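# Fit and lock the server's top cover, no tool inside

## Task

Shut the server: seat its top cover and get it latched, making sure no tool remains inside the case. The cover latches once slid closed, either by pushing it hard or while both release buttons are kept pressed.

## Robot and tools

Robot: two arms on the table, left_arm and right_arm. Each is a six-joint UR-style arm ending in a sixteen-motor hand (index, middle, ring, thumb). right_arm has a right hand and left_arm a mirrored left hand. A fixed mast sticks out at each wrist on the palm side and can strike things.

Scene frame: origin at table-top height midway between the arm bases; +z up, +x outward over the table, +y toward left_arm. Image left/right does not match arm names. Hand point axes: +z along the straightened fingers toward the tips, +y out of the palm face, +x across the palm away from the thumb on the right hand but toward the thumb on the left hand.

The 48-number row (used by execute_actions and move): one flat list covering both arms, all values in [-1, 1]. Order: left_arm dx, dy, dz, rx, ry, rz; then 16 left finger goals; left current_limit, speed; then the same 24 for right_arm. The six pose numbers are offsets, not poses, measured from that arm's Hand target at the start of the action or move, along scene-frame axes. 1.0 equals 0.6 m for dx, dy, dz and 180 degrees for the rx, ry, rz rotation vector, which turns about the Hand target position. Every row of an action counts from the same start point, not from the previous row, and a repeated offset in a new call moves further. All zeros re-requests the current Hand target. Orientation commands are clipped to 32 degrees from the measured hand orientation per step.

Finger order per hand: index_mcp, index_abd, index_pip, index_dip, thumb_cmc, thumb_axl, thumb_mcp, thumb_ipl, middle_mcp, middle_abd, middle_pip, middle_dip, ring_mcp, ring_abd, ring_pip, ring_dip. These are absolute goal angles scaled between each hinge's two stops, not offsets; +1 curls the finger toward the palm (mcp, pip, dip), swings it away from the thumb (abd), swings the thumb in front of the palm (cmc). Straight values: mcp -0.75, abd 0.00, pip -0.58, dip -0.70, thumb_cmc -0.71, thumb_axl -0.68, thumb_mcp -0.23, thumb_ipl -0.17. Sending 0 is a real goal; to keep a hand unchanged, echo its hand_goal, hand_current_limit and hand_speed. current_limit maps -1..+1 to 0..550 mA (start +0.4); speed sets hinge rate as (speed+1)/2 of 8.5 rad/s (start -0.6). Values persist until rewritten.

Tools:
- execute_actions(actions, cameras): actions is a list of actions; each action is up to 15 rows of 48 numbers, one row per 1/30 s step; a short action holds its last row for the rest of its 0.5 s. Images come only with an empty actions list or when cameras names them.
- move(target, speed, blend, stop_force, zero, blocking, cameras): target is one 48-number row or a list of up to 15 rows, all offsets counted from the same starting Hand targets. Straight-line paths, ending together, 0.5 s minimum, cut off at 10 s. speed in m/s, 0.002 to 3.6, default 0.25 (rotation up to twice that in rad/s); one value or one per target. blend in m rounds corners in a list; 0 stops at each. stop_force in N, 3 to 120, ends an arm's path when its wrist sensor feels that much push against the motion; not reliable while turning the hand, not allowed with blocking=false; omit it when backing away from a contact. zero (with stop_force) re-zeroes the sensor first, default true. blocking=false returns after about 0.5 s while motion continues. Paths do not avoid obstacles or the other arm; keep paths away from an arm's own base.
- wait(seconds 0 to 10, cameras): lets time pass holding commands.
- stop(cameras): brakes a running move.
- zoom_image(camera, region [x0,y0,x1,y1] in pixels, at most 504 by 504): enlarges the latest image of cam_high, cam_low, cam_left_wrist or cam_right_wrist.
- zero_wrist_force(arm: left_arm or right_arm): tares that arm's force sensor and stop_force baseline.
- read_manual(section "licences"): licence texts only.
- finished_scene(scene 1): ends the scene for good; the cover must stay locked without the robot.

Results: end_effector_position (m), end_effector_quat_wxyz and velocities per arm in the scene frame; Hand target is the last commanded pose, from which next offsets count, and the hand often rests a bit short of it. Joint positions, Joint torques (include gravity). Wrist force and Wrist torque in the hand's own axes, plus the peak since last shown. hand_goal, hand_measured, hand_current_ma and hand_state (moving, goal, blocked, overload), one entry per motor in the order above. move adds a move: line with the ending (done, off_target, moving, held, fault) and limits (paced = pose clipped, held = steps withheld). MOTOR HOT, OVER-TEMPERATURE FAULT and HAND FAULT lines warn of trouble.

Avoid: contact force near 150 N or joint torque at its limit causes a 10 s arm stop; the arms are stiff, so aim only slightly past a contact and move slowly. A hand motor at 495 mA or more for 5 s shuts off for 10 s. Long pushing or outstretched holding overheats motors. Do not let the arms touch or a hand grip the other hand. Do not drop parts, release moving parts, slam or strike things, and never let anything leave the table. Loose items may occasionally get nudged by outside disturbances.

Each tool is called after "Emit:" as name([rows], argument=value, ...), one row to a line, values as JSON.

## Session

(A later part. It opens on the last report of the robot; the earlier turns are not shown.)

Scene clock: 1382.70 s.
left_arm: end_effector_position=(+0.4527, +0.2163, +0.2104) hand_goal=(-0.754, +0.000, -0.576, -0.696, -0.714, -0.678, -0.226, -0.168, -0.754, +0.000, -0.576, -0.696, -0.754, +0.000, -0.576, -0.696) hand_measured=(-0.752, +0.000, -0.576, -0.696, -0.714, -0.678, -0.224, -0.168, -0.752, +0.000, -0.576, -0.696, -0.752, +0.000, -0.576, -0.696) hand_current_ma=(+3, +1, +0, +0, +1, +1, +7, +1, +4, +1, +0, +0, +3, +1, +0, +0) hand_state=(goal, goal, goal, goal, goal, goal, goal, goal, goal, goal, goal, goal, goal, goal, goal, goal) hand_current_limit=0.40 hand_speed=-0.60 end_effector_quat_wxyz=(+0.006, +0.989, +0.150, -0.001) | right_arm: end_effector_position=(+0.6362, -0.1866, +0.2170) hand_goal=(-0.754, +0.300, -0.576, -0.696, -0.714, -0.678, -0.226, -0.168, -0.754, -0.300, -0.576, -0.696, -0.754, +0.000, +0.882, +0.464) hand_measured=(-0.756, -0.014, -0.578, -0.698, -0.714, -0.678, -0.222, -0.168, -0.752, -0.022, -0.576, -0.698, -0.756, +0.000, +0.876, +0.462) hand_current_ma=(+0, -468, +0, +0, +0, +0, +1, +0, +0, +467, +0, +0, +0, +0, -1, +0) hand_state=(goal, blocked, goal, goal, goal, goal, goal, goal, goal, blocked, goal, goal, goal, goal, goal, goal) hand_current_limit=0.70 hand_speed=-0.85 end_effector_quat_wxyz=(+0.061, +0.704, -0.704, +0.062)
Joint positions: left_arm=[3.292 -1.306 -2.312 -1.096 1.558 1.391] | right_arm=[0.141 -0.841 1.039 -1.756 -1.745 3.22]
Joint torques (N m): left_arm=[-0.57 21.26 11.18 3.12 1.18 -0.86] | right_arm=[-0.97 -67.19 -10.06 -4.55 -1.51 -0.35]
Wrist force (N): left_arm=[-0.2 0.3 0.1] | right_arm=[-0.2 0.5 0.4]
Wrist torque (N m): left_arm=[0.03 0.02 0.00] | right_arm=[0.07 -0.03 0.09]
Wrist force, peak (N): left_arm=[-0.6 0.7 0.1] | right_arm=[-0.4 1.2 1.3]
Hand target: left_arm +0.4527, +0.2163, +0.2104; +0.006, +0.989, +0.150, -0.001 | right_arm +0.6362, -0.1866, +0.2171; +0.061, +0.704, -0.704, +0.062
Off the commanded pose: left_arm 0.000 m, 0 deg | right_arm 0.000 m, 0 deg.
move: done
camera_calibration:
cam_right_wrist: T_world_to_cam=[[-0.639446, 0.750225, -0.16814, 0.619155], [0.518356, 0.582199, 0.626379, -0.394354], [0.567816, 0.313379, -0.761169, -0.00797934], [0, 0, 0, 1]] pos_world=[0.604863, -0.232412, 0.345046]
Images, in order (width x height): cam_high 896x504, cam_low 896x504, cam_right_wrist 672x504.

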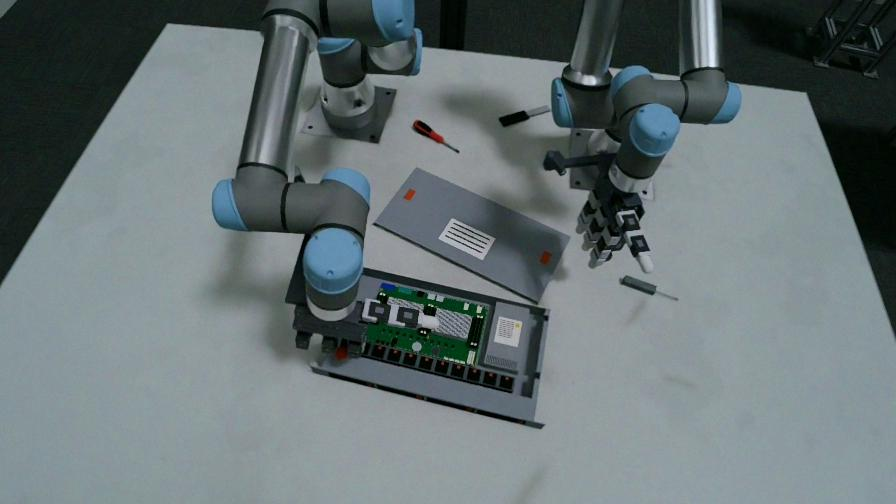

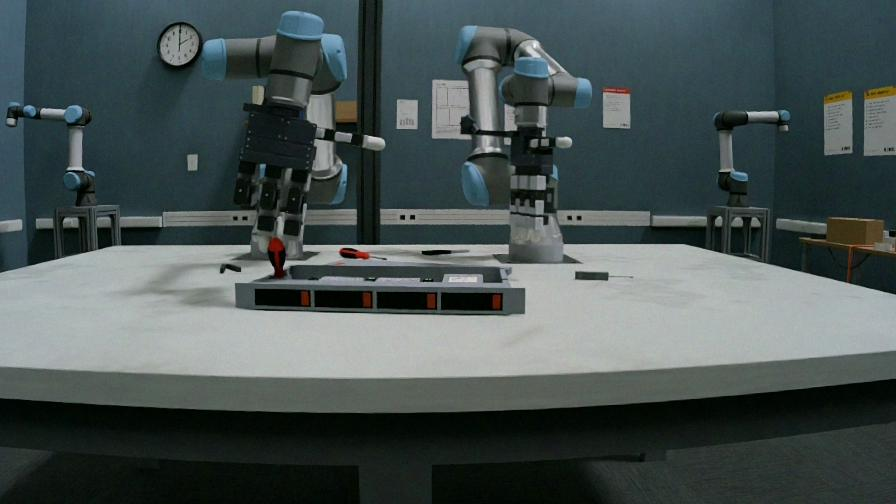

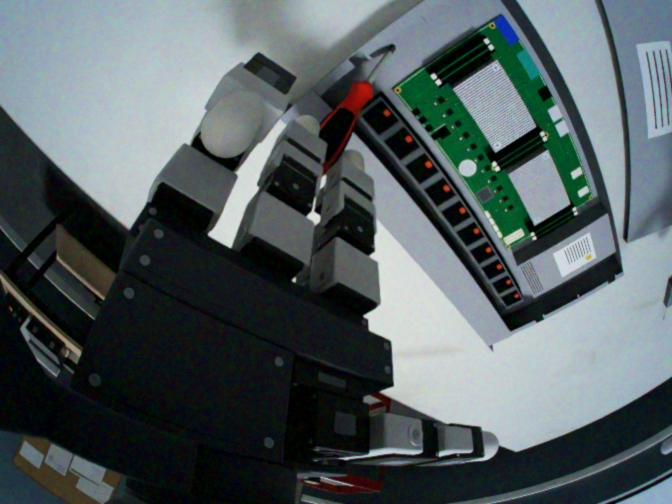

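Emit:
move(target=[0,0,0, 0,0,0, -0.754,0,-0.576,-0.696,-0.714,-0.678,-0.226,-0.168,-0.754,0,-0.576,-0.696,-0.754,0,-0.576,-0.696,0.4,-0.6, 0.0,0,0.15,0,0,0,-0.754,0.3,-0.576,-0.696,-0.714,-0.678,-0.226,-0.168,-0.754,-0.3,-0.576,-0.696,-0.754,0,0.883,0.464,0.7,-0.85], speed=0.04, cameras=["cam_right_wrist", "cam_high", "cam_low"])

Emit:
zoom_image(camera="cam_low", region=[180, 120, 420, 320])

Scene clock: 1393.93 s.
left_arm: end_effector_position=(+0.4527, +0.2163, +0.2104) hand_goal=(-0.754, +0.000, -0.576, -0.696, -0.714, -0.678, -0.226, -0.168, -0.754, +0.000, -0.576, -0.696, -0.754, +0.000, -0.576, -0.696) hand_measured=(-0.752, +0.000, -0.576, -0.696, -0.714, -0.678, -0.224, -0.168, -0.752, +0.000, -0.576, -0.696, -0.752, +0.000, -0.576, -0.696) hand_current_ma=(+3, +1, +0, +0, +1, +1, +7, +1, +4, +1, +0, +0, +3, +1, +0, +0) hand_state=(goal, goal, goal, goal, goal, goal, goal, goal, goal, goal, goal, goal, goal, goal, goal, goal) hand_current_limit=0.40 hand_speed=-0.60 end_effector_quat_wxyz=(+0.006, +0.989, +0.150, -0.001) | right_arm: end_effector_position=(+0.6362, -0.1866, +0.3074) hand_goal=(-0.754, +0.300, -0.576, -0.696, -0.714, -0.678, -0.226, -0.168, -0.754, -0.300, -0.576, -0.696, -0.754, +0.000, +0.882, +0.464) hand_measured=(-0.756, -0.014, -0.578, -0.698, -0.714, -0.678, -0.222, -0.168, -0.752, -0.022, -0.576, -0.698, -0.756, +0.000, +0.876, +0.462) hand_current_ma=(+0, -468, +0, +0, +0, +0, +1, +0, +0, +467, +0, +0, +0, +0, -1, +0) hand_state=(goal, blocked, goal, goal, goal, goal, goal, goal, goal, blocked, goal, goal, goal, goal, goal, goal) hand_current_limit=0.70 hand_speed=-0.85 end_effector_quat_wxyz=(+0.061, +0.704, -0.704, +0.062) end_effector_velocity=(+0.000, +0.000, -0.003) end_effector_angular_velocity=(-0.001, +0.002, +0.000)
Joint positions: left_arm=[3.292 -1.306 -2.312 -1.096 1.558 1.391] | right_arm=[0.141 -0.865 0.849 -1.542 -1.745 3.22]
Joint velocities: left_arm=[within noise] | right_arm=[0 0.002 0.005 -0.005 0 0]
Joint torques (N m): left_arm=[-0.18 21.03 11.92 3.06 1.07 -0.88] | right_arm=[-0.09 -32.12 -6.73 -4.42 0.68 -0.8]
Wrist force (N): left_arm=[-0.2 0.6 0.0] | right_arm=[0.2 0.5 0.6]
Wrist torque (N m): left_arm=[0.07 0.02 -0.01] | right_arm=[0.06 -0.10 0.12]
Wrist force, peak (N): left_arm=[-0.4 0.7 0.2] | right_arm=[-0.3 0.8 1.7]
Hand target: left_arm +0.4527, +0.2163, +0.2104; +0.006, +0.989, +0.150, -0.001 | right_arm +0.6362, -0.1866, +0.3071; +0.061, +0.704, -0.704, +0.062
Off the commanded pose: left_arm 0.000 m, 0 deg | right_arm 0.000 m, 0 deg.
move: done
camera_calibration:
cam_right_wrist: T_world_to_cam=[[-0.639345, 0.750211, -0.168587, 0.634437], [0.517819, 0.582163, 0.626857, -0.450879], [0.56842, 0.313481, -0.760676, 0.0604034], [0, 0, 0, 1]] pos_world=[0.604763, -0.232412, 0.435542]
Images, in order (width x height): cam_high 896x504, cam_low 896x504, cam_right_wrist 672x504.

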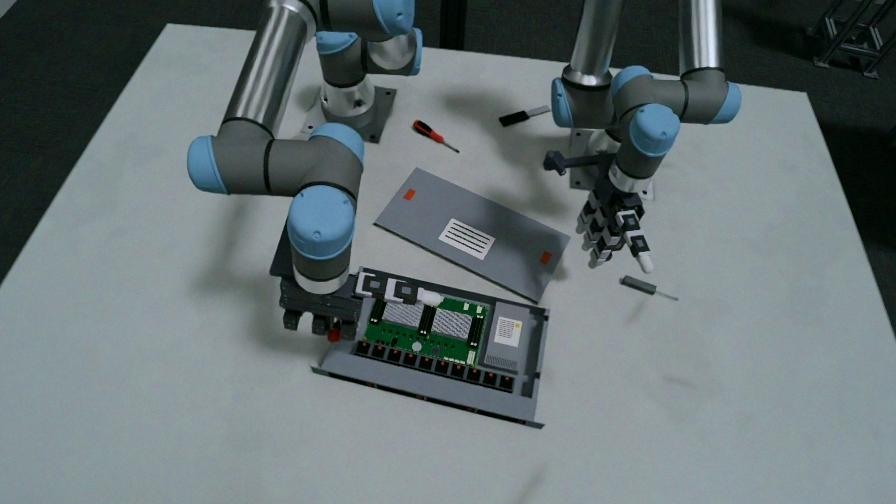

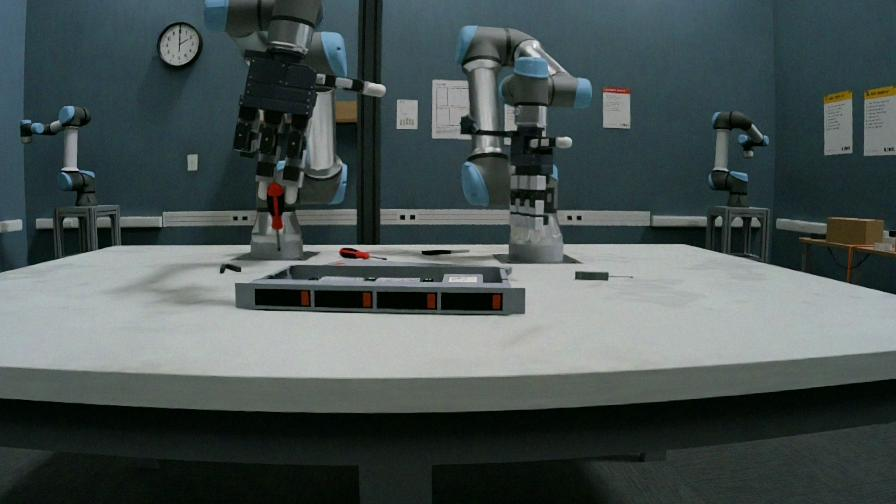

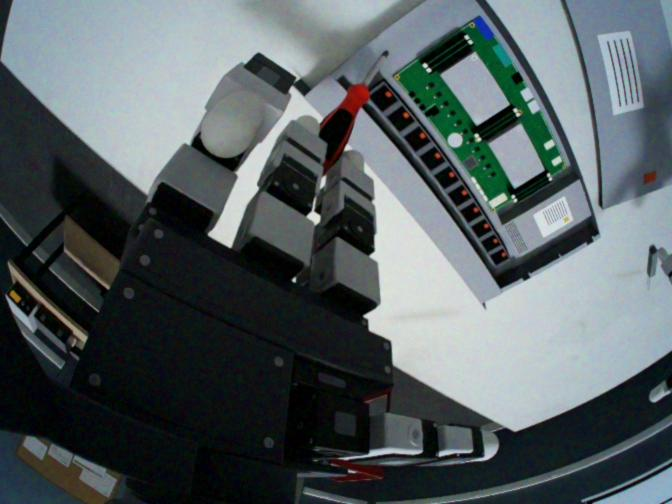

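Scaled by 2.100 from the camera's 896x504 image, which has a finer 1280x720 frame.

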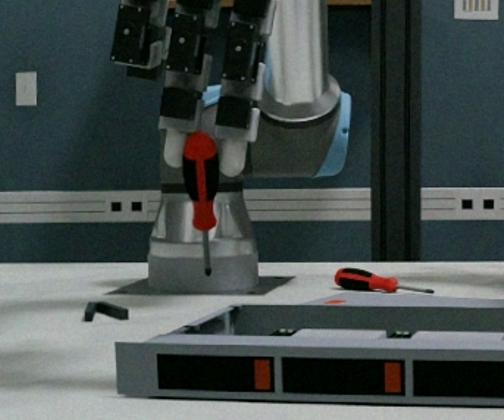

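Emit:
move(target=[-0.15,-0.366,0, 0,0,0, -0.754,0,-0.576,-0.696,-0.714,-0.678,-0.226,-0.168,-0.754,0,-0.576,-0.696,-0.754,0,-0.576,-0.696,0.4,-0.6, -0.15,-0.366,0.0,0.0556,0,0,-0.754,0.3,-0.576,-0.696,-0.714,-0.678,-0.226,-0.168,-0.754,-0.3,-0.576,-0.696,-0.754,0,0.883,0.464,0.7,-0.85], speed=0.1, cameras=["cam_right_wrist", "cam_high", "cam_low"])

Emit:
zoom_image(camera="cam_low", region=[80, 120, 320, 320])

Scene clock: 1411.03 s.
left_arm: end_effector_position=(+0.3628, -0.0033, +0.2104) hand_goal=(-0.754, +0.000, -0.576, -0.696, -0.714, -0.678, -0.226, -0.168, -0.754, +0.000, -0.576, -0.696, -0.754, +0.000, -0.576, -0.696) hand_measured=(-0.752, +0.000, -0.576, -0.696, -0.714, -0.678, -0.224, -0.168, -0.752, +0.000, -0.576, -0.696, -0.752, +0.000, -0.576, -0.696) hand_current_ma=(+2, +1, +0, +0, +0, +1, +7, +1, +3, +1, +0, +0, +2, +1, +0, +0) hand_state=(goal, goal, goal, goal, goal, goal, goal, goal, goal, goal, goal, goal, goal, goal, goal, goal) hand_current_limit=0.40 hand_speed=-0.60 end_effector_quat_wxyz=(+0.006, +0.989, +0.150, -0.001) | right_arm: end_effector_position=(+0.5462, -0.4061, +0.3071) hand_goal=(-0.754, +0.300, -0.576, -0.696, -0.714, -0.678, -0.226, -0.168, -0.754, -0.300, -0.576, -0.696, -0.754, +0.000, +0.882, +0.464) hand_measured=(-0.756, -0.014, -0.578, -0.698, -0.714, -0.678, -0.222, -0.168, -0.752, -0.024, -0.576, -0.698, -0.756, +0.000, +0.876, +0.462) hand_current_ma=(+0, -468, +0, +0, +0, +0, +1, +0, +0, +467, +0, +0, +0, +0, -1, +0) hand_state=(goal, blocked, goal, goal, goal, goal, goal, goal, goal, blocked, goal, goal, goal, goal, goal, goal) hand_current_limit=0.70 hand_speed=-0.85 end_effector_quat_wxyz=(+0.000, +0.707, -0.707, +0.000)
Joint positions: left_arm=[2.632 -1.432 -2.219 -1.055 1.56 0.731] | right_arm=[-0.239 -1.165 1.325 -1.732 -1.57 2.84]
Joint torques (N m): left_arm=[-2.98 26.67 6.52 0.14 1.04 -0.84] | right_arm=[-4.81 -22.08 -40.42 -2.63 -0.78 -0.47]
Wrist force (N): left_arm=[-0.3 0.5 0.4] | right_arm=[-0.2 0.1 0.4]
Wrist torque (N m): left_arm=[0.04 0.05 -0.02] | right_arm=[0.02 0.03 0.11]
Wrist force, peak (N): left_arm=[-1.2 1.2 0.4] | right_arm=[-1.4 0.1 1.1]
Hand target: left_arm +0.3627, -0.0033, +0.2104; +0.006, +0.989, +0.150, -0.001 | right_arm +0.5462, -0.4062, +0.3071; +0.000, +0.707, -0.707, +0.000
Off the commanded pose: left_arm 0.000 m, 0 deg | right_arm 0.000 m, 0 deg.
move: done
camera_calibration:
cam_right_wrist: T_world_to_cam=[[-0.639365, 0.768086, -0.0354484, 0.707901], [0.518119, 0.464436, 0.718229, -0.3523], [0.568125, 0.440843, -0.694904, 0.211885], [0, 0, 0, 1]] pos_world=[0.514763, -0.473516, 0.425365]
Images, in order (width x height): cam_high 896x504, cam_low 896x504, cam_right_wrist 672x504.

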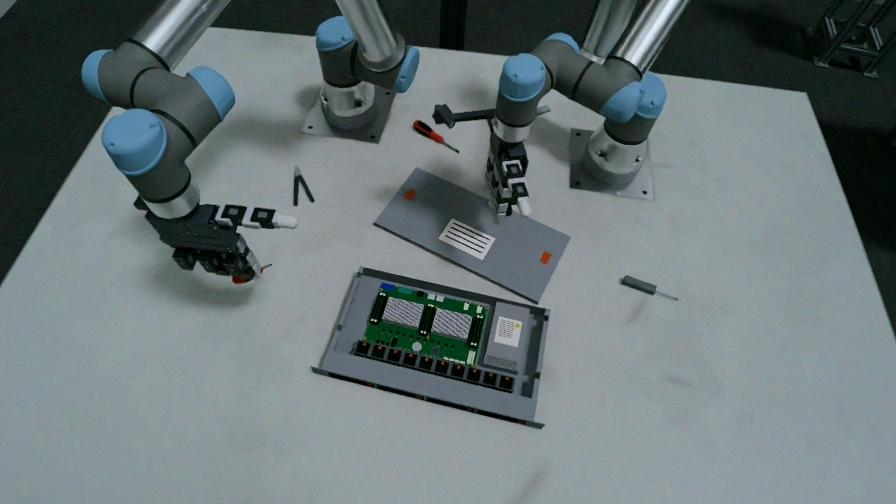

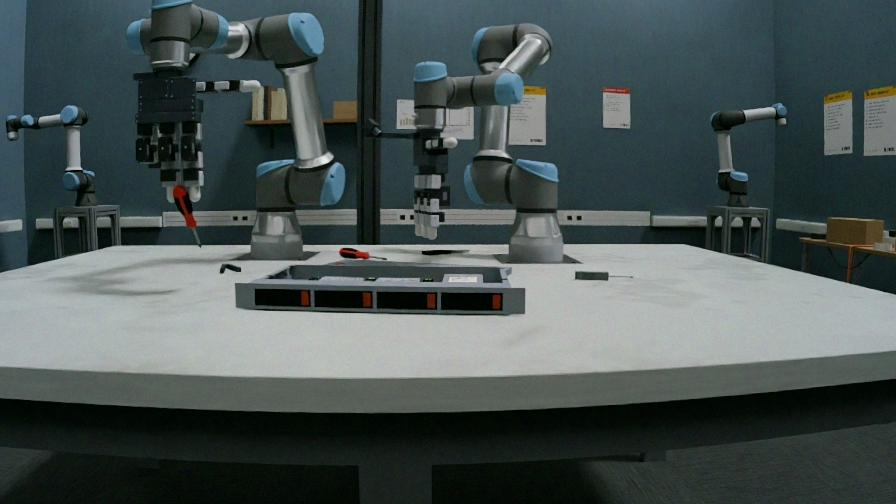

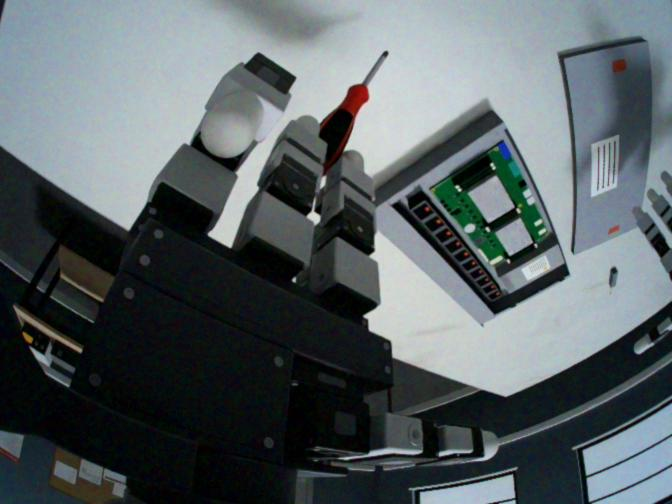

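Scaled by 2.100 from the camera's 896x504 image, which has a finer 1280x720 frame.

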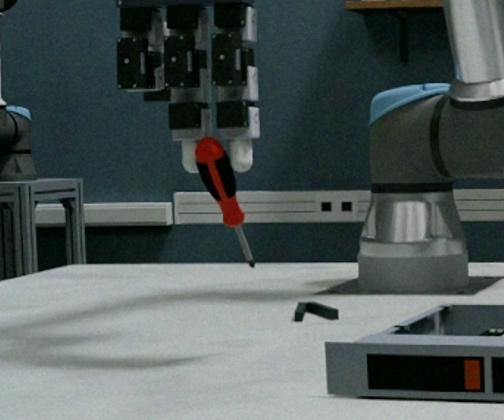

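Emit:
move([
  [0,0,0, 0,0,0, -0.754,0,-0.576,-0.696,-0.714,-0.678,-0.226,-0.168,-0.754,0,-0.576,-0.696,-0.754,0,-0.576,-0.696,0.4,-0.6, 0,0,-0.092,0,0,0,-0.754,0.3,-0.576,-0.696,-0.714,-0.678,-0.226,-0.168,-0.754,-0.3,-0.576,-0.696,-0.754,0,0.883,0.464,0.7,-0.85],
  [0,0,0, 0,0,0, -0.754,0,-0.576,-0.696,-0.714,-0.678,-0.226,-0.168,-0.754,0,-0.576,-0.696,-0.754,0,-0.576,-0.696,0.4,-0.6, 0.067,0,-0.125,0,0,0,-0.754,0.3,-0.576,-0.696,-0.714,-0.678,-0.226,-0.168,-0.754,-0.3,-0.576,-0.696,-0.754,0,0.883,0.464,0.7,-0.85],
  [0,0,0, 0,0,0, -0.754,0,-0.576,-0.696,-0.714,-0.678,-0.226,-0.168,-0.754,0,-0.576,-0.696,-0.754,0,-0.576,-0.696,0.4,-0.6, 0.133,0,-0.183,0,0,0,-0.754,0.3,-0.576,-0.696,-0.714,-0.678,-0.226,-0.168,-0.754,-0.3,-0.576,-0.696,-0.754,0,0.883,0.464,0.7,-0.85],
  [0,0,0, 0,0,0, -0.754,0,-0.576,-0.696,-0.714,-0.678,-0.226,-0.168,-0.754,0,-0.576,-0.696,-0.754,0,-0.576,-0.696,0.4,-0.6, 0.183,0,-0.25,0,0,0,-0.754,0.3,-0.576,-0.696,-0.714,-0.678,-0.226,-0.168,-0.754,-0.3,-0.576,-0.696,-0.754,0,0.883,0.464,0.7,-0.85],
], speed=0.06, blend=[0.01, 0.01, 0.01, 0], cameras=["cam_right_wrist", "cam_low"])

Emit:
zoom_image(camera="cam_low", region=[80, 120, 320, 320])

Scene clock: 1431.93 s.
left_arm: end_effector_position=(+0.3627, -0.0033, +0.2104) hand_goal=(-0.754, +0.000, -0.576, -0.696, -0.714, -0.678, -0.226, -0.168, -0.754, +0.000, -0.576, -0.696, -0.754, +0.000, -0.576, -0.696) hand_measured=(-0.752, +0.000, -0.576, -0.696, -0.714, -0.678, -0.224, -0.168, -0.752, +0.000, -0.576, -0.696, -0.752, +0.000, -0.576, -0.696) hand_current_ma=(+2, +1, +0, +0, +0, +1, +7, +1, +3, +1, +0, +0, +2, +1, +0, +0) hand_state=(goal, goal, goal, goal, goal, goal, goal, goal, goal, goal, goal, goal, goal, goal, goal, goal) hand_current_limit=0.40 hand_speed=-0.60 end_effector_quat_wxyz=(+0.006, +0.989, +0.150, -0.001) | right_arm: end_effector_position=(+0.6562, -0.4061, +0.1570) hand_goal=(-0.754, +0.300, -0.576, -0.696, -0.714, -0.678, -0.226, -0.168, -0.754, -0.300, -0.576, -0.696, -0.754, +0.000, +0.882, +0.464) hand_measured=(-0.756, -0.014, -0.578, -0.698, -0.714, -0.678, -0.222, -0.168, -0.750, -0.024, -0.576, -0.696, -0.756, +0.000, +0.876, +0.462) hand_current_ma=(+0, -467, +0, +0, +0, +0, +1, +0, +0, +467, +0, +0, +0, +0, -1, +0) hand_state=(goal, blocked, goal, goal, goal, goal, goal, goal, goal, blocked, goal, goal, goal, goal, goal, goal) hand_current_limit=0.70 hand_speed=-0.85 end_effector_quat_wxyz=(+0.000, +0.707, -0.707, +0.000) end_effector_velocity=(-0.002, +0.001, +0.001) end_effector_angular_velocity=(+0.000, +0.001, +0.000)
Joint positions: left_arm=[2.632 -1.432 -2.219 -1.055 1.56 0.73] | right_arm=[-0.196 -0.802 1.133 -1.903 -1.57 2.883]
Joint velocities: left_arm=[within noise] | right_arm=[0 -0.004 0.005 0.001 0 0]
Joint torques (N m): left_arm=[1.97 26.08 7.29 -0.29 -1.67 1.06] | right_arm=[-2.72 -66.86 -7.19 -0.33 0.02 -0.51]
Wrist force (N): left_arm=[-0.3 0.7 0.5] | right_arm=[-0.4 0.4 0.3]
Wrist torque (N m): left_arm=[0.06 0.05 -0.03] | right_arm=[0.04 0.04 -0.06]
Wrist force, peak (N): left_arm=[-0.7 0.3 0.6] | right_arm=[-0.1 1.2 1.0]
Hand target: left_arm +0.3627, -0.0033, +0.2104; +0.006, +0.989, +0.150, -0.001 | right_arm +0.6560, -0.4062, +0.1571; +0.000, +0.707, -0.707, +0.000
Off the commanded pose: left_arm 0.000 m, 0 deg | right_arm 0.000 m, 0 deg.
move: done
camera_calibration:
cam_right_wrist: T_world_to_cam=[[-0.63943, 0.768022, -0.0356397, 0.772975], [0.517921, 0.464536, 0.718307, -0.301336], [0.568232, 0.440848, -0.694813, 0.0449963], [0, 0, 0, 1]] pos_world=[0.624763, -0.473517, 0.275264]
Images, in order (width x height): cam_low 896x504, cam_right_wrist 672x504.

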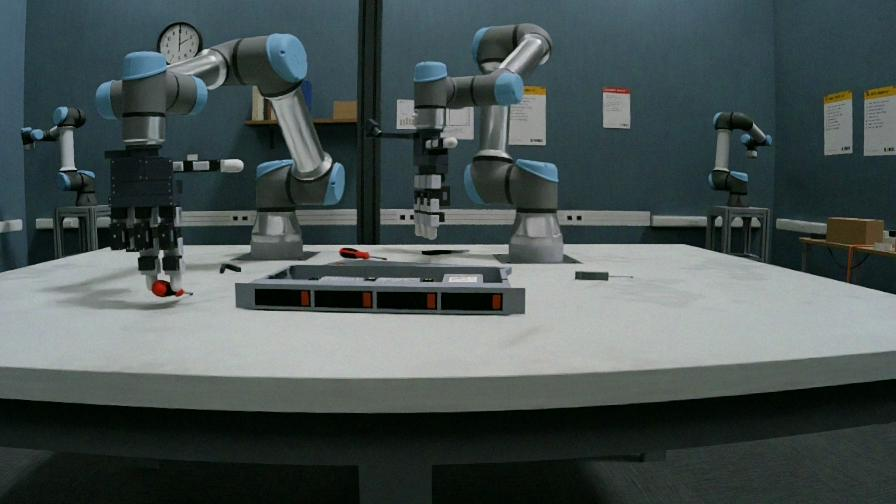

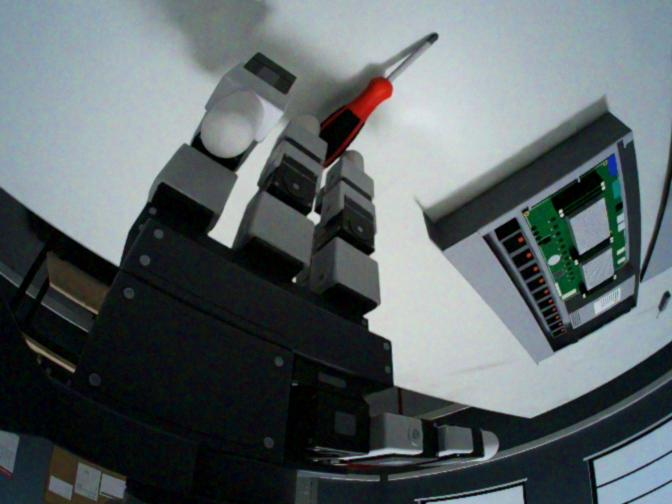

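Scaled by 2.100 from the camera's 896x504 image, which has a finer 1280x720 frame.

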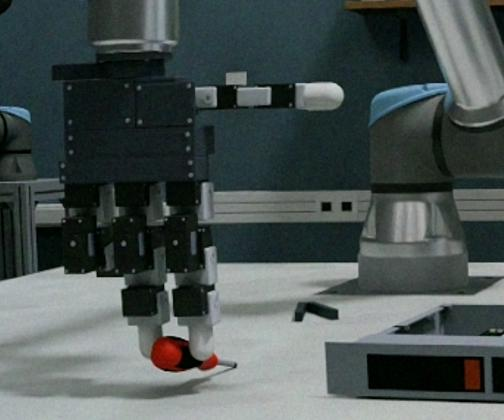

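Emit:
move([
  [0,0,0,0,0,0,-0.754,0,-0.576,-0.696,-0.714,-0.678,-0.226,-0.168,-0.754,0,-0.576,-0.696,-0.754,0,-0.576,-0.696,0.4,-0.6,0.01,0,-0.0433,0,0,0,-0.754,0.3,-0.576,-0.696,-0.714,-0.678,-0.226,-0.168,-0.754,-0.3,-0.576,-0.696,-0.754,0,0.883,0.464,0.7,-0.85],
], speed=0.03, stop_force=5, cameras=["cam_high", "cam_low", "cam_right_wrist"])

Scene clock: 1468.40 s.
left_arm: end_effector_position=(+0.3627, -0.0033, +0.2104) hand_goal=(-0.754, +0.000, -0.576, -0.696, -0.714, -0.678, -0.226, -0.168, -0.754, +0.000, -0.576, -0.696, -0.754, +0.000, -0.576, -0.696) hand_measured=(-0.752, +0.000, -0.576, -0.696, -0.714, -0.678, -0.224, -0.168, -0.752, +0.000, -0.576, -0.696, -0.752, +0.000, -0.576, -0.696) hand_current_ma=(+2, +1, +0, +0, +0, +1, +7, +1, +3, +1, +0, +0, +2, +1, +0, +0) hand_state=(goal, goal, goal, goal, goal, goal, goal, goal, goal, goal, goal, goal, goal, goal, goal, goal) hand_current_limit=0.40 hand_speed=-0.60 end_effector_quat_wxyz=(+0.006, +0.989, +0.150, -0.001) | right_arm: end_effector_position=(+0.6604, -0.4062, +0.1381) hand_goal=(-0.754, +0.300, -0.576, -0.696, -0.714, -0.678, -0.226, -0.168, -0.754, -0.300, -0.576, -0.696, -0.754, +0.000, +0.882, +0.464) hand_measured=(-0.756, -0.014, -0.578, -0.698, -0.714, -0.678, -0.222, -0.168, -0.748, -0.026, -0.574, -0.696, -0.756, +0.000, +0.876, +0.462) hand_current_ma=(+0, -467, +0, +0, +0, +0, +1, +0, +1, +467, +0, +0, +0, +0, -1, +0) hand_state=(goal, blocked, goal, goal, goal, goal, goal, goal, goal, blocked, goal, goal, goal, goal, goal, goal) hand_current_limit=0.70 hand_speed=-0.85 end_effector_quat_wxyz=(+0.000, +0.707, -0.707, +0.000)
Joint positions: left_arm=[2.632 -1.432 -2.219 -1.055 1.56 0.73] | right_arm=[-0.195 -0.774 1.135 -1.932 -1.57 2.884]
Joint torques (N m): left_arm=[4.9 26.22 7.67 -0.19 -1.54 1.15] | right_arm=[-3.65 -67.39 -9.51 -4.11 -0.93 -0.65]
Wrist force (N): left_arm=[-0.5 0.4 0.3] | right_arm=[-0.6 0.8 0.5]
Wrist torque (N m): left_arm=[0.03 0.06 -0.04] | right_arm=[0.07 0.07 -0.07]
Wrist force, peak (N): left_arm=[-0.7 0.7 0.1] | right_arm=[-0.4 0.3 -7.8]
Hand target: left_arm +0.3627, -0.0033, +0.2104; +0.006, +0.989, +0.150, -0.001 | right_arm +0.6604, -0.4062, +0.1381; +0.000, +0.707, -0.707, +0.000 (not the last commanded pose)
Off the commanded pose: left_arm 0.000 m, 0 deg | right_arm 0.007 m, 0 deg.
move: contact (right_arm)
camera_calibration:
cam_right_wrist: T_world_to_cam=[[-0.639446, 0.768022, -0.0353534, 0.77492], [0.518119, 0.464441, 0.718225, -0.290013], [0.568032, 0.440949, -0.694912, 0.0296075], [0, 0, 0, 1]] pos_world=[0.628963, -0.473517, 0.256265]
Images, in order (width x height): cam_high 896x504, cam_low 896x504, cam_right_wrist 672x504.

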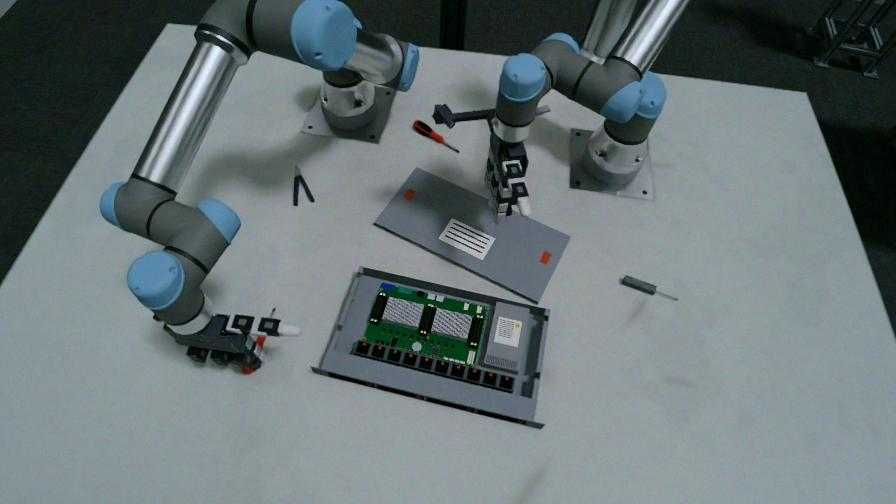

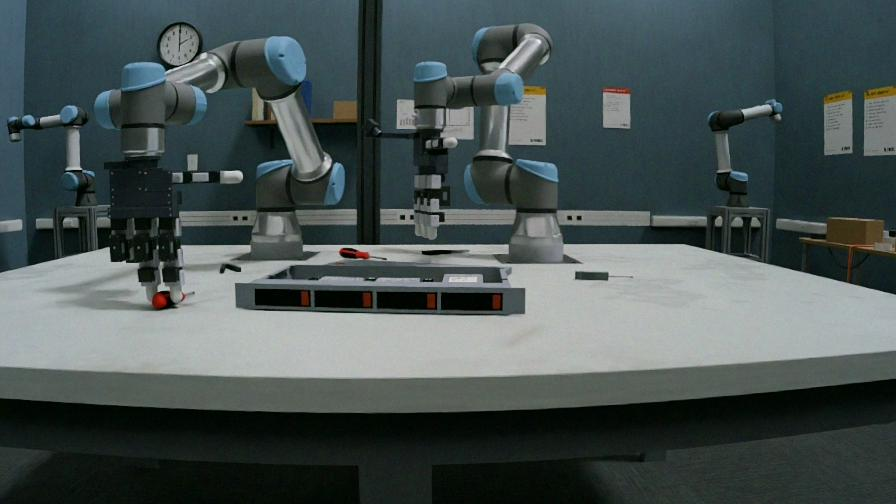

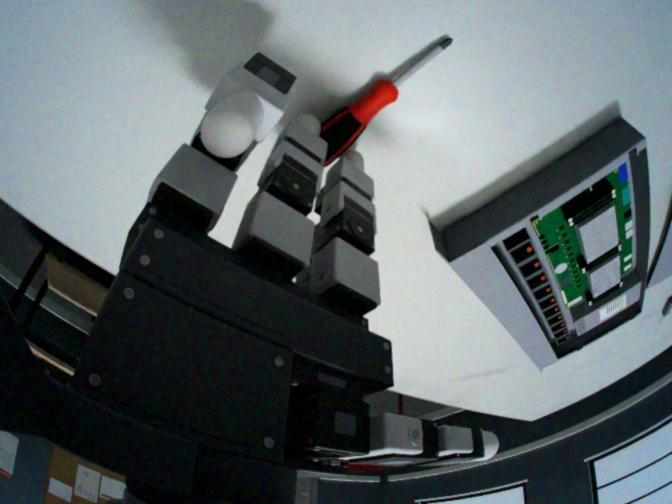

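Emit:
execute_actions([
  [[0,0,0,0,0,0,-0.754,0,-0.576,-0.696,-0.714,-0.678,-0.226,-0.168,-0.754,0,-0.576,-0.696,-0.754,0,-0.576,-0.696,0.4,-0.6,0,0,0,0,0,0,-0.754,-0.12,-0.576,-0.696,-0.714,-0.678,-0.226,-0.168,-0.754,0.08,-0.576,-0.696,-0.754,0,0.883,0.464,0.7,-0.9]],
  [[0,0,0,0,0,0,-0.754,0,-0.576,-0.696,-0.714,-0.678,-0.226,-0.168,-0.754,0,-0.576,-0.696,-0.754,0,-0.576,-0.696,0.4,-0.6,0,0,0,0,0,0,-0.754,-0.12,-0.576,-0.696,-0.714,-0.678,-0.226,-0.168,-0.754,0.08,-0.576,-0.696,-0.754,0,0.883,0.464,0.7,-0.9]],
])

Emit:
move([
  [0,0,0.08,0,0,0,-0.754,0,-0.576,-0.696,-0.714,-0.678,-0.226,-0.168,-0.754,0,-0.576,-0.696,-0.754,0,-0.576,-0.696,0.4,-0.6,0,0,0.167,0,0,0,-0.754,-0.12,-0.576,-0.696,-0.714,-0.678,-0.226,-0.168,-0.754,0.08,-0.576,-0.696,-0.754,0,0.883,0.464,0.7,-0.9],
], speed=0.1, cameras=["cam_high", "cam_low", "cam_right_wrist"])

Scene clock: 1485.40 s.
left_arm: end_effector_position=(+0.3627, -0.0033, +0.2104) hand_goal=(-0.754, +0.000, -0.576, -0.696, -0.714, -0.678, -0.226, -0.168, -0.754, +0.000, -0.576, -0.696, -0.754, +0.000, -0.576, -0.696) hand_measured=(-0.752, +0.000, -0.576, -0.696, -0.714, -0.678, -0.224, -0.168, -0.752, +0.000, -0.576, -0.696, -0.752, +0.000, -0.576, -0.696) hand_current_ma=(+2, +1, +0, +0, +0, +1, +7, +1, +3, +1, +0, +0, +2, +1, +0, +0) hand_state=(goal, goal, goal, goal, goal, goal, goal, goal, goal, goal, goal, goal, goal, goal, goal, goal) hand_current_limit=0.40 hand_speed=-0.60 end_effector_quat_wxyz=(+0.006, +0.989, +0.150, -0.001) | right_arm: end_effector_position=(+0.6604, -0.4062, +0.1381) hand_goal=(-0.754, -0.120, -0.576, -0.696, -0.714, -0.678, -0.226, -0.168, -0.754, +0.080, -0.576, -0.696, -0.754, +0.000, +0.882, +0.464) hand_measured=(-0.756, -0.116, -0.578, -0.698, -0.714, -0.678, -0.222, -0.168, -0.750, +0.076, -0.574, -0.696, -0.756, +0.000, +0.876, +0.462) hand_current_ma=(+0, +1, +0, +0, +0, +0, +1, +0, +1, +0, +0, +0, +0, +0, -1, +0) hand_state=(goal, goal, goal, goal, goal, goal, goal, goal, goal, goal, goal, goal, goal, goal, goal, goal) hand_current_limit=0.70 hand_speed=-0.90 end_effector_quat_wxyz=(+0.000, +0.707, -0.707, +0.000)
Joint positions: left_arm=[2.632 -1.432 -2.219 -1.055 1.56 0.73] | right_arm=[-0.195 -0.774 1.135 -1.932 -1.57 2.884]
Joint torques (N m): left_arm=[4.58 26.56 7.73 -0.01 -1.45 1.14] | right_arm=[-4.97 -66.97 -20.86 -4 -0.92 -0.61]
Wrist force (N): left_arm=[-0.1 0.4 0.3] | right_arm=[-0.5 0.7 -0.2]
Wrist torque (N m): left_arm=[0.05 0.02 0.00] | right_arm=[0.11 0.06 -0.06]
Wrist force, peak (N): left_arm=[-0.6 0.5 0.6] | right_arm=[-0.6 0.8 0.8]
Hand target: left_arm +0.3627, -0.0033, +0.2104; +0.006, +0.989, +0.150, -0.001 | right_arm +0.6604, -0.4062, +0.1381; +0.000, +0.707, -0.707, +0.000
Off the commanded pose: left_arm 0.000 m, 0 deg | right_arm 0.000 m, 0 deg.

Scene clock: 1486.83 s.
left_arm: end_effector_position=(+0.3628, -0.0033, +0.2585) hand_goal=(-0.754, +0.000, -0.576, -0.696, -0.714, -0.678, -0.226, -0.168, -0.754, +0.000, -0.576, -0.696, -0.754, +0.000, -0.576, -0.696) hand_measured=(-0.752, +0.000, -0.576, -0.696, -0.714, -0.678, -0.224, -0.168, -0.752, +0.000, -0.576, -0.696, -0.752, +0.000, -0.576, -0.696) hand_current_ma=(+2, +1, +0, +0, +0, +1, +7, +1, +3, +1, +0, +0, +2, +1, +0, +0) hand_state=(goal, goal, goal, goal, goal, goal, goal, goal, goal, goal, goal, goal, goal, goal, goal, goal) hand_current_limit=0.40 hand_speed=-0.60 end_effector_quat_wxyz=(+0.006, +0.989, +0.150, -0.001) | right_arm: end_effector_position=(+0.6604, -0.4062, +0.2385) hand_goal=(-0.754, -0.120, -0.576, -0.696, -0.714, -0.678, -0.226, -0.168, -0.754, +0.080, -0.576, -0.696, -0.754, +0.000, +0.882, +0.464) hand_measured=(-0.756, -0.116, -0.578, -0.698, -0.714, -0.678, -0.222, -0.168, -0.750, +0.076, -0.574, -0.696, -0.756, +0.000, +0.876, +0.462) hand_current_ma=(+0, +1, +0, +0, +0, +0, +1, +0, +1, +0, +0, +0, +0, +0, -1, +0) hand_state=(goal, goal, goal, goal, goal, goal, goal, goal, goal, goal, goal, goal, goal, goal, goal, goal) hand_current_limit=0.70 hand_speed=-0.90 end_effector_quat_wxyz=(+0.000, +0.707, -0.707, +0.000)
Joint positions: left_arm=[2.632 -1.374 -2.13 -1.202 1.56 0.73] | right_arm=[-0.195 -0.843 0.991 -1.72 -1.57 2.884]
Joint torques (N m): left_arm=[0.51 -0.15 8.67 5.99 -1.39 -0.09] | right_arm=[-2.45 -31.78 -8.97 -3.47 0.63 -0.17]
Wrist force (N): left_arm=[-0.3 0.4 0.2] | right_arm=[-0.5 0.3 0.5]
Wrist torque (N m): left_arm=[0.03 0.04 -0.02] | right_arm=[-0.01 0.06 -0.07]
Wrist force, peak (N): left_arm=[-0.8 0.2 1.2] | right_arm=[-0.5 0.8 1.5]
Hand target: left_arm +0.3627, -0.0033, +0.2584; +0.006, +0.989, +0.150, -0.001 | right_arm +0.6604, -0.4062, +0.2383; +0.000, +0.707, -0.707, +0.000
Off the commanded pose: left_arm 0.000 m, 0 deg | right_arm 0.000 m, 0 deg.
move: done
camera_calibration:
cam_right_wrist: T_world_to_cam=[[-0.639427, 0.768021, -0.0357298, 0.778591], [0.51785, 0.464563, 0.71834, -0.361936], [0.568299, 0.440824, -0.694774, 0.0990991], [0, 0, 0, 1]] pos_world=[0.628963, -0.473517, 0.356664]
Images, in order (width x height): cam_high 896x504, cam_low 896x504, cam_right_wrist 672x504.

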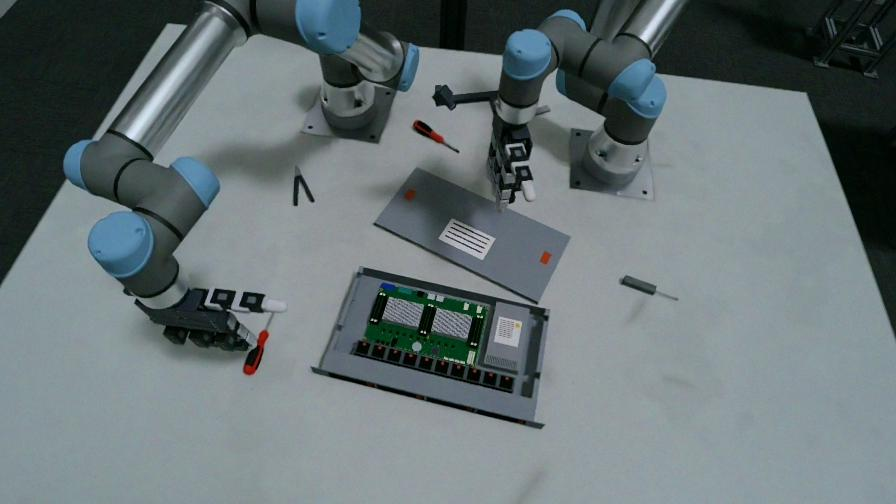

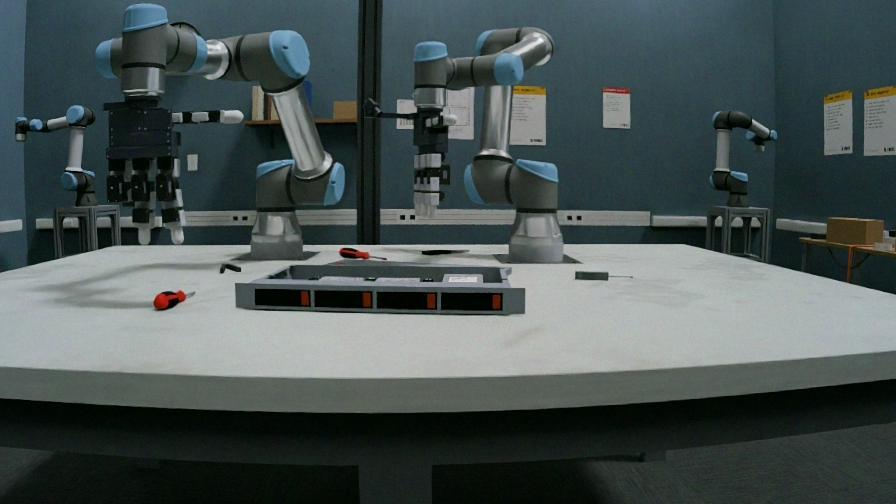

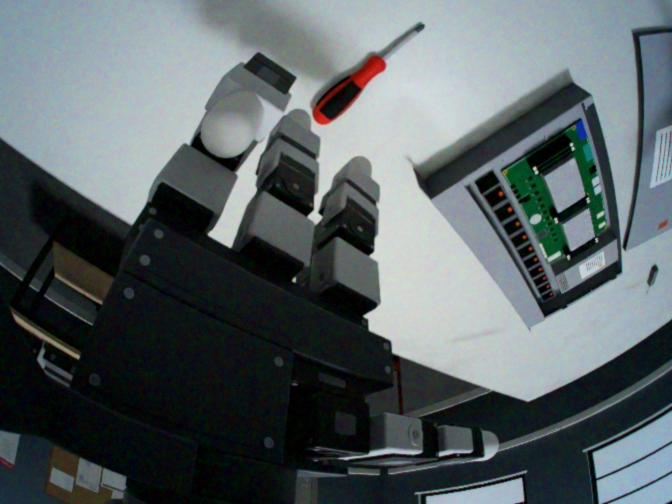

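Emit:
zoom_image(camera="cam_high", region=[300, 150, 580, 300])

Emit:
zoom_image(camera="cam_high", region=[300, 250, 560, 440])

Scaled by 1.800 from the camera's 896x504 image, which has a finer 1280x720 frame.

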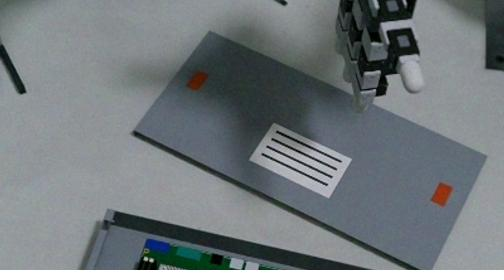

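Scaled by 1.938 from the camera's 896x504 image, which has a finer 1280x720 frame.

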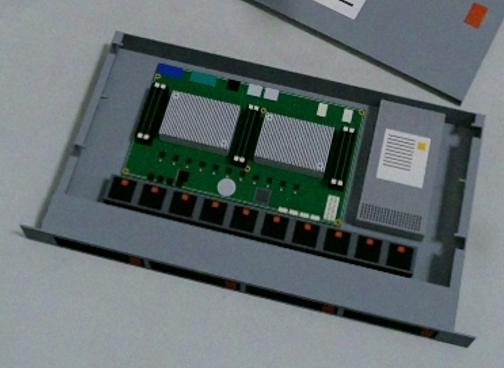

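Emit:
move([
  [0.1133,0.3167,0,0.0037,-0.0013,-0.2161,-0.754,0,-0.576,-0.696,-0.714,-0.678,-0.226,-0.168,-0.754,0,-0.576,-0.696,-0.754,0,-0.576,-0.696,0.4,-0.6,-0.61,0.428,0,0,0,-0.62,-0.754,0,-0.576,-0.696,-0.714,-0.678,-0.226,-0.168,-0.754,0,-0.576,-0.696,-0.754,0,-0.576,-0.696,0.4,-0.6],
], speed=0.25, cameras=["cam_high", "cam_low", "cam_right_wrist", "cam_left_wrist"])

Scene clock: 1566.47 s.
left_arm: end_effector_position=(+0.4308, +0.1868, +0.2584) hand_goal=(-0.754, +0.000, -0.576, -0.696, -0.714, -0.678, -0.226, -0.168, -0.754, +0.000, -0.576, -0.696, -0.754, +0.000, -0.576, -0.696) hand_measured=(-0.752, +0.000, -0.576, -0.696, -0.714, -0.678, -0.224, -0.168, -0.752, +0.000, -0.576, -0.696, -0.752, +0.000, -0.576, -0.696) hand_current_ma=(+2, +1, +0, +0, +0, +1, +7, +1, +3, +1, +0, +0, +3, +1, +0, +0) hand_state=(goal, goal, goal, goal, goal, goal, goal, goal, goal, goal, goal, goal, goal, goal, goal, goal) hand_current_limit=0.40 hand_speed=-0.60 end_effector_quat_wxyz=(+0.000, +0.982, -0.188, +0.000) | right_arm: end_effector_position=(+0.2944, -0.1494, +0.2382) hand_goal=(-0.754, +0.000, -0.576, -0.696, -0.714, -0.678, -0.226, -0.168, -0.754, +0.000, -0.576, -0.696, -0.754, +0.000, -0.576, -0.696) hand_measured=(-0.756, -0.002, -0.578, -0.698, -0.714, -0.678, -0.222, -0.168, -0.750, +0.004, -0.574, -0.696, -0.754, +0.000, -0.572, -0.694) hand_current_ma=(+0, +0, +0, +0, +0, +0, +1, +0, +0, +0, +0, +0, +0, +0, +0, +0) hand_state=(goal, goal, goal, goal, goal, goal, goal, goal, goal, goal, goal, goal, goal, goal, goal, goal) hand_current_limit=0.40 hand_speed=-0.60 end_effector_quat_wxyz=(+0.000, +0.187, +0.982, +0.000)
Joint positions: left_arm=[3.229 -1.36 -2.137 -1.216 1.571 2.007] | right_arm=[0.093 -2.043 2.353 -1.88 -1.572 5.119]
Joint torques (N m): left_arm=[0.33 24.61 8.73 3.07 -1.73 1.06] | right_arm=[3.74 -2.51 -39.98 -4.5 1.37 0.68]
Wrist force (N): left_arm=[0.0 0.2 0.3] | right_arm=[0.3 0.3 -0.5]
Wrist torque (N m): left_arm=[0.00 0.01 -0.14] | right_arm=[0.11 -0.04 -0.04]
Wrist force, peak (N): left_arm=[-0.8 1.2 0.3] | right_arm=[1.8 0.8 -0.3]
Hand target: left_arm +0.4307, +0.1868, +0.2584; +0.000, +0.982, -0.188, +0.000 | right_arm +0.2944, -0.1494, +0.2383; +0.000, +0.187, +0.982, +0.000
Off the commanded pose: left_arm 0.000 m, 0 deg | right_arm 0.000 m, 0 deg.
move: done
camera_calibration:
cam_left_wrist: T_world_to_cam=[[-0.526064, 0.85041, -0.00767543, 0.032069], [0.571711, 0.360313, 0.737103, -0.556378], [0.629606, 0.383375, -0.675736, -0.0444235], [0, 0, 0, 1]] pos_world=[0.362927, 0.190229, 0.380336]
cam_right_wrist: T_world_to_cam=[[0.949494, 0.311758, -0.0356016, -0.188625], [0.241224, -0.652657, 0.718226, -0.37689], [0.200677, -0.69054, -0.694898, 0.132952], [0, 0, 0, 1]] pos_world=[0.243333, -0.0953657, 0.356365]

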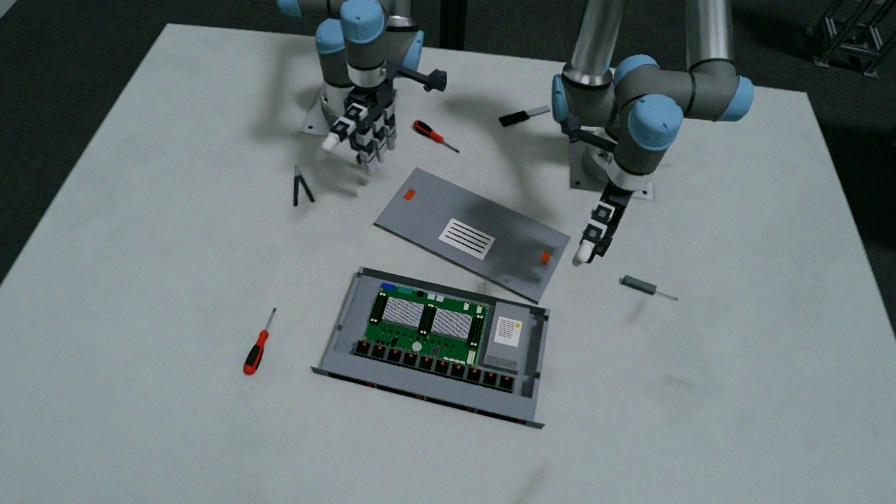

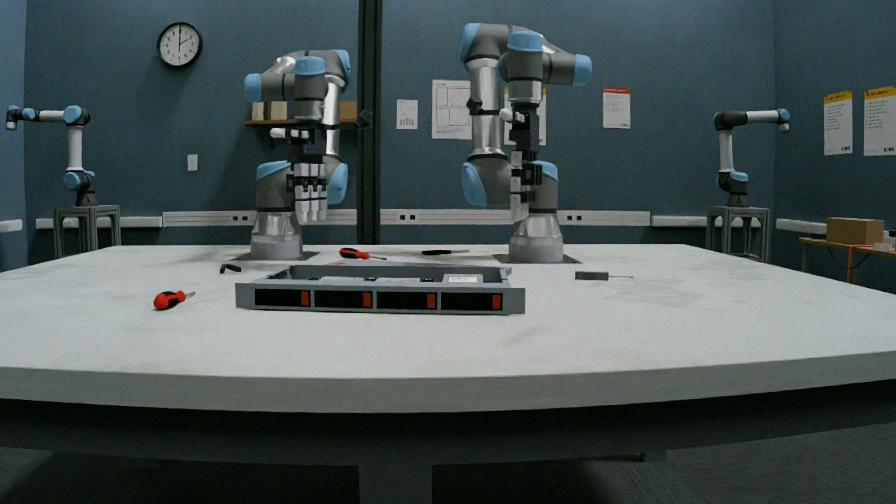

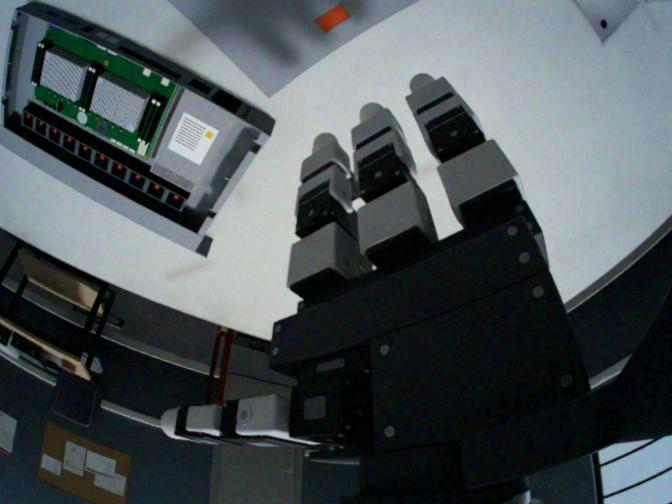

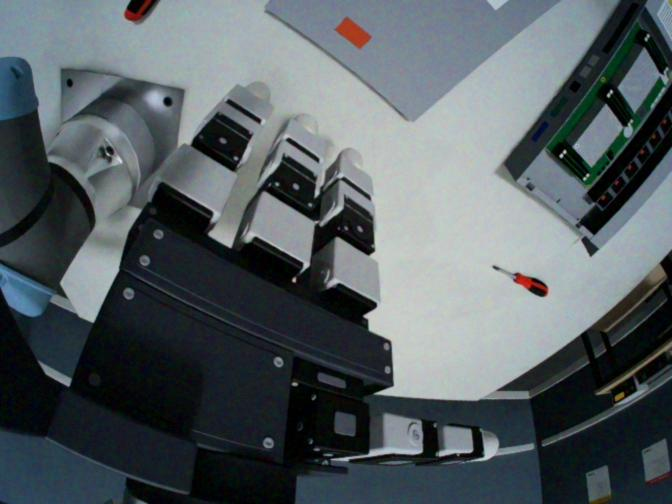

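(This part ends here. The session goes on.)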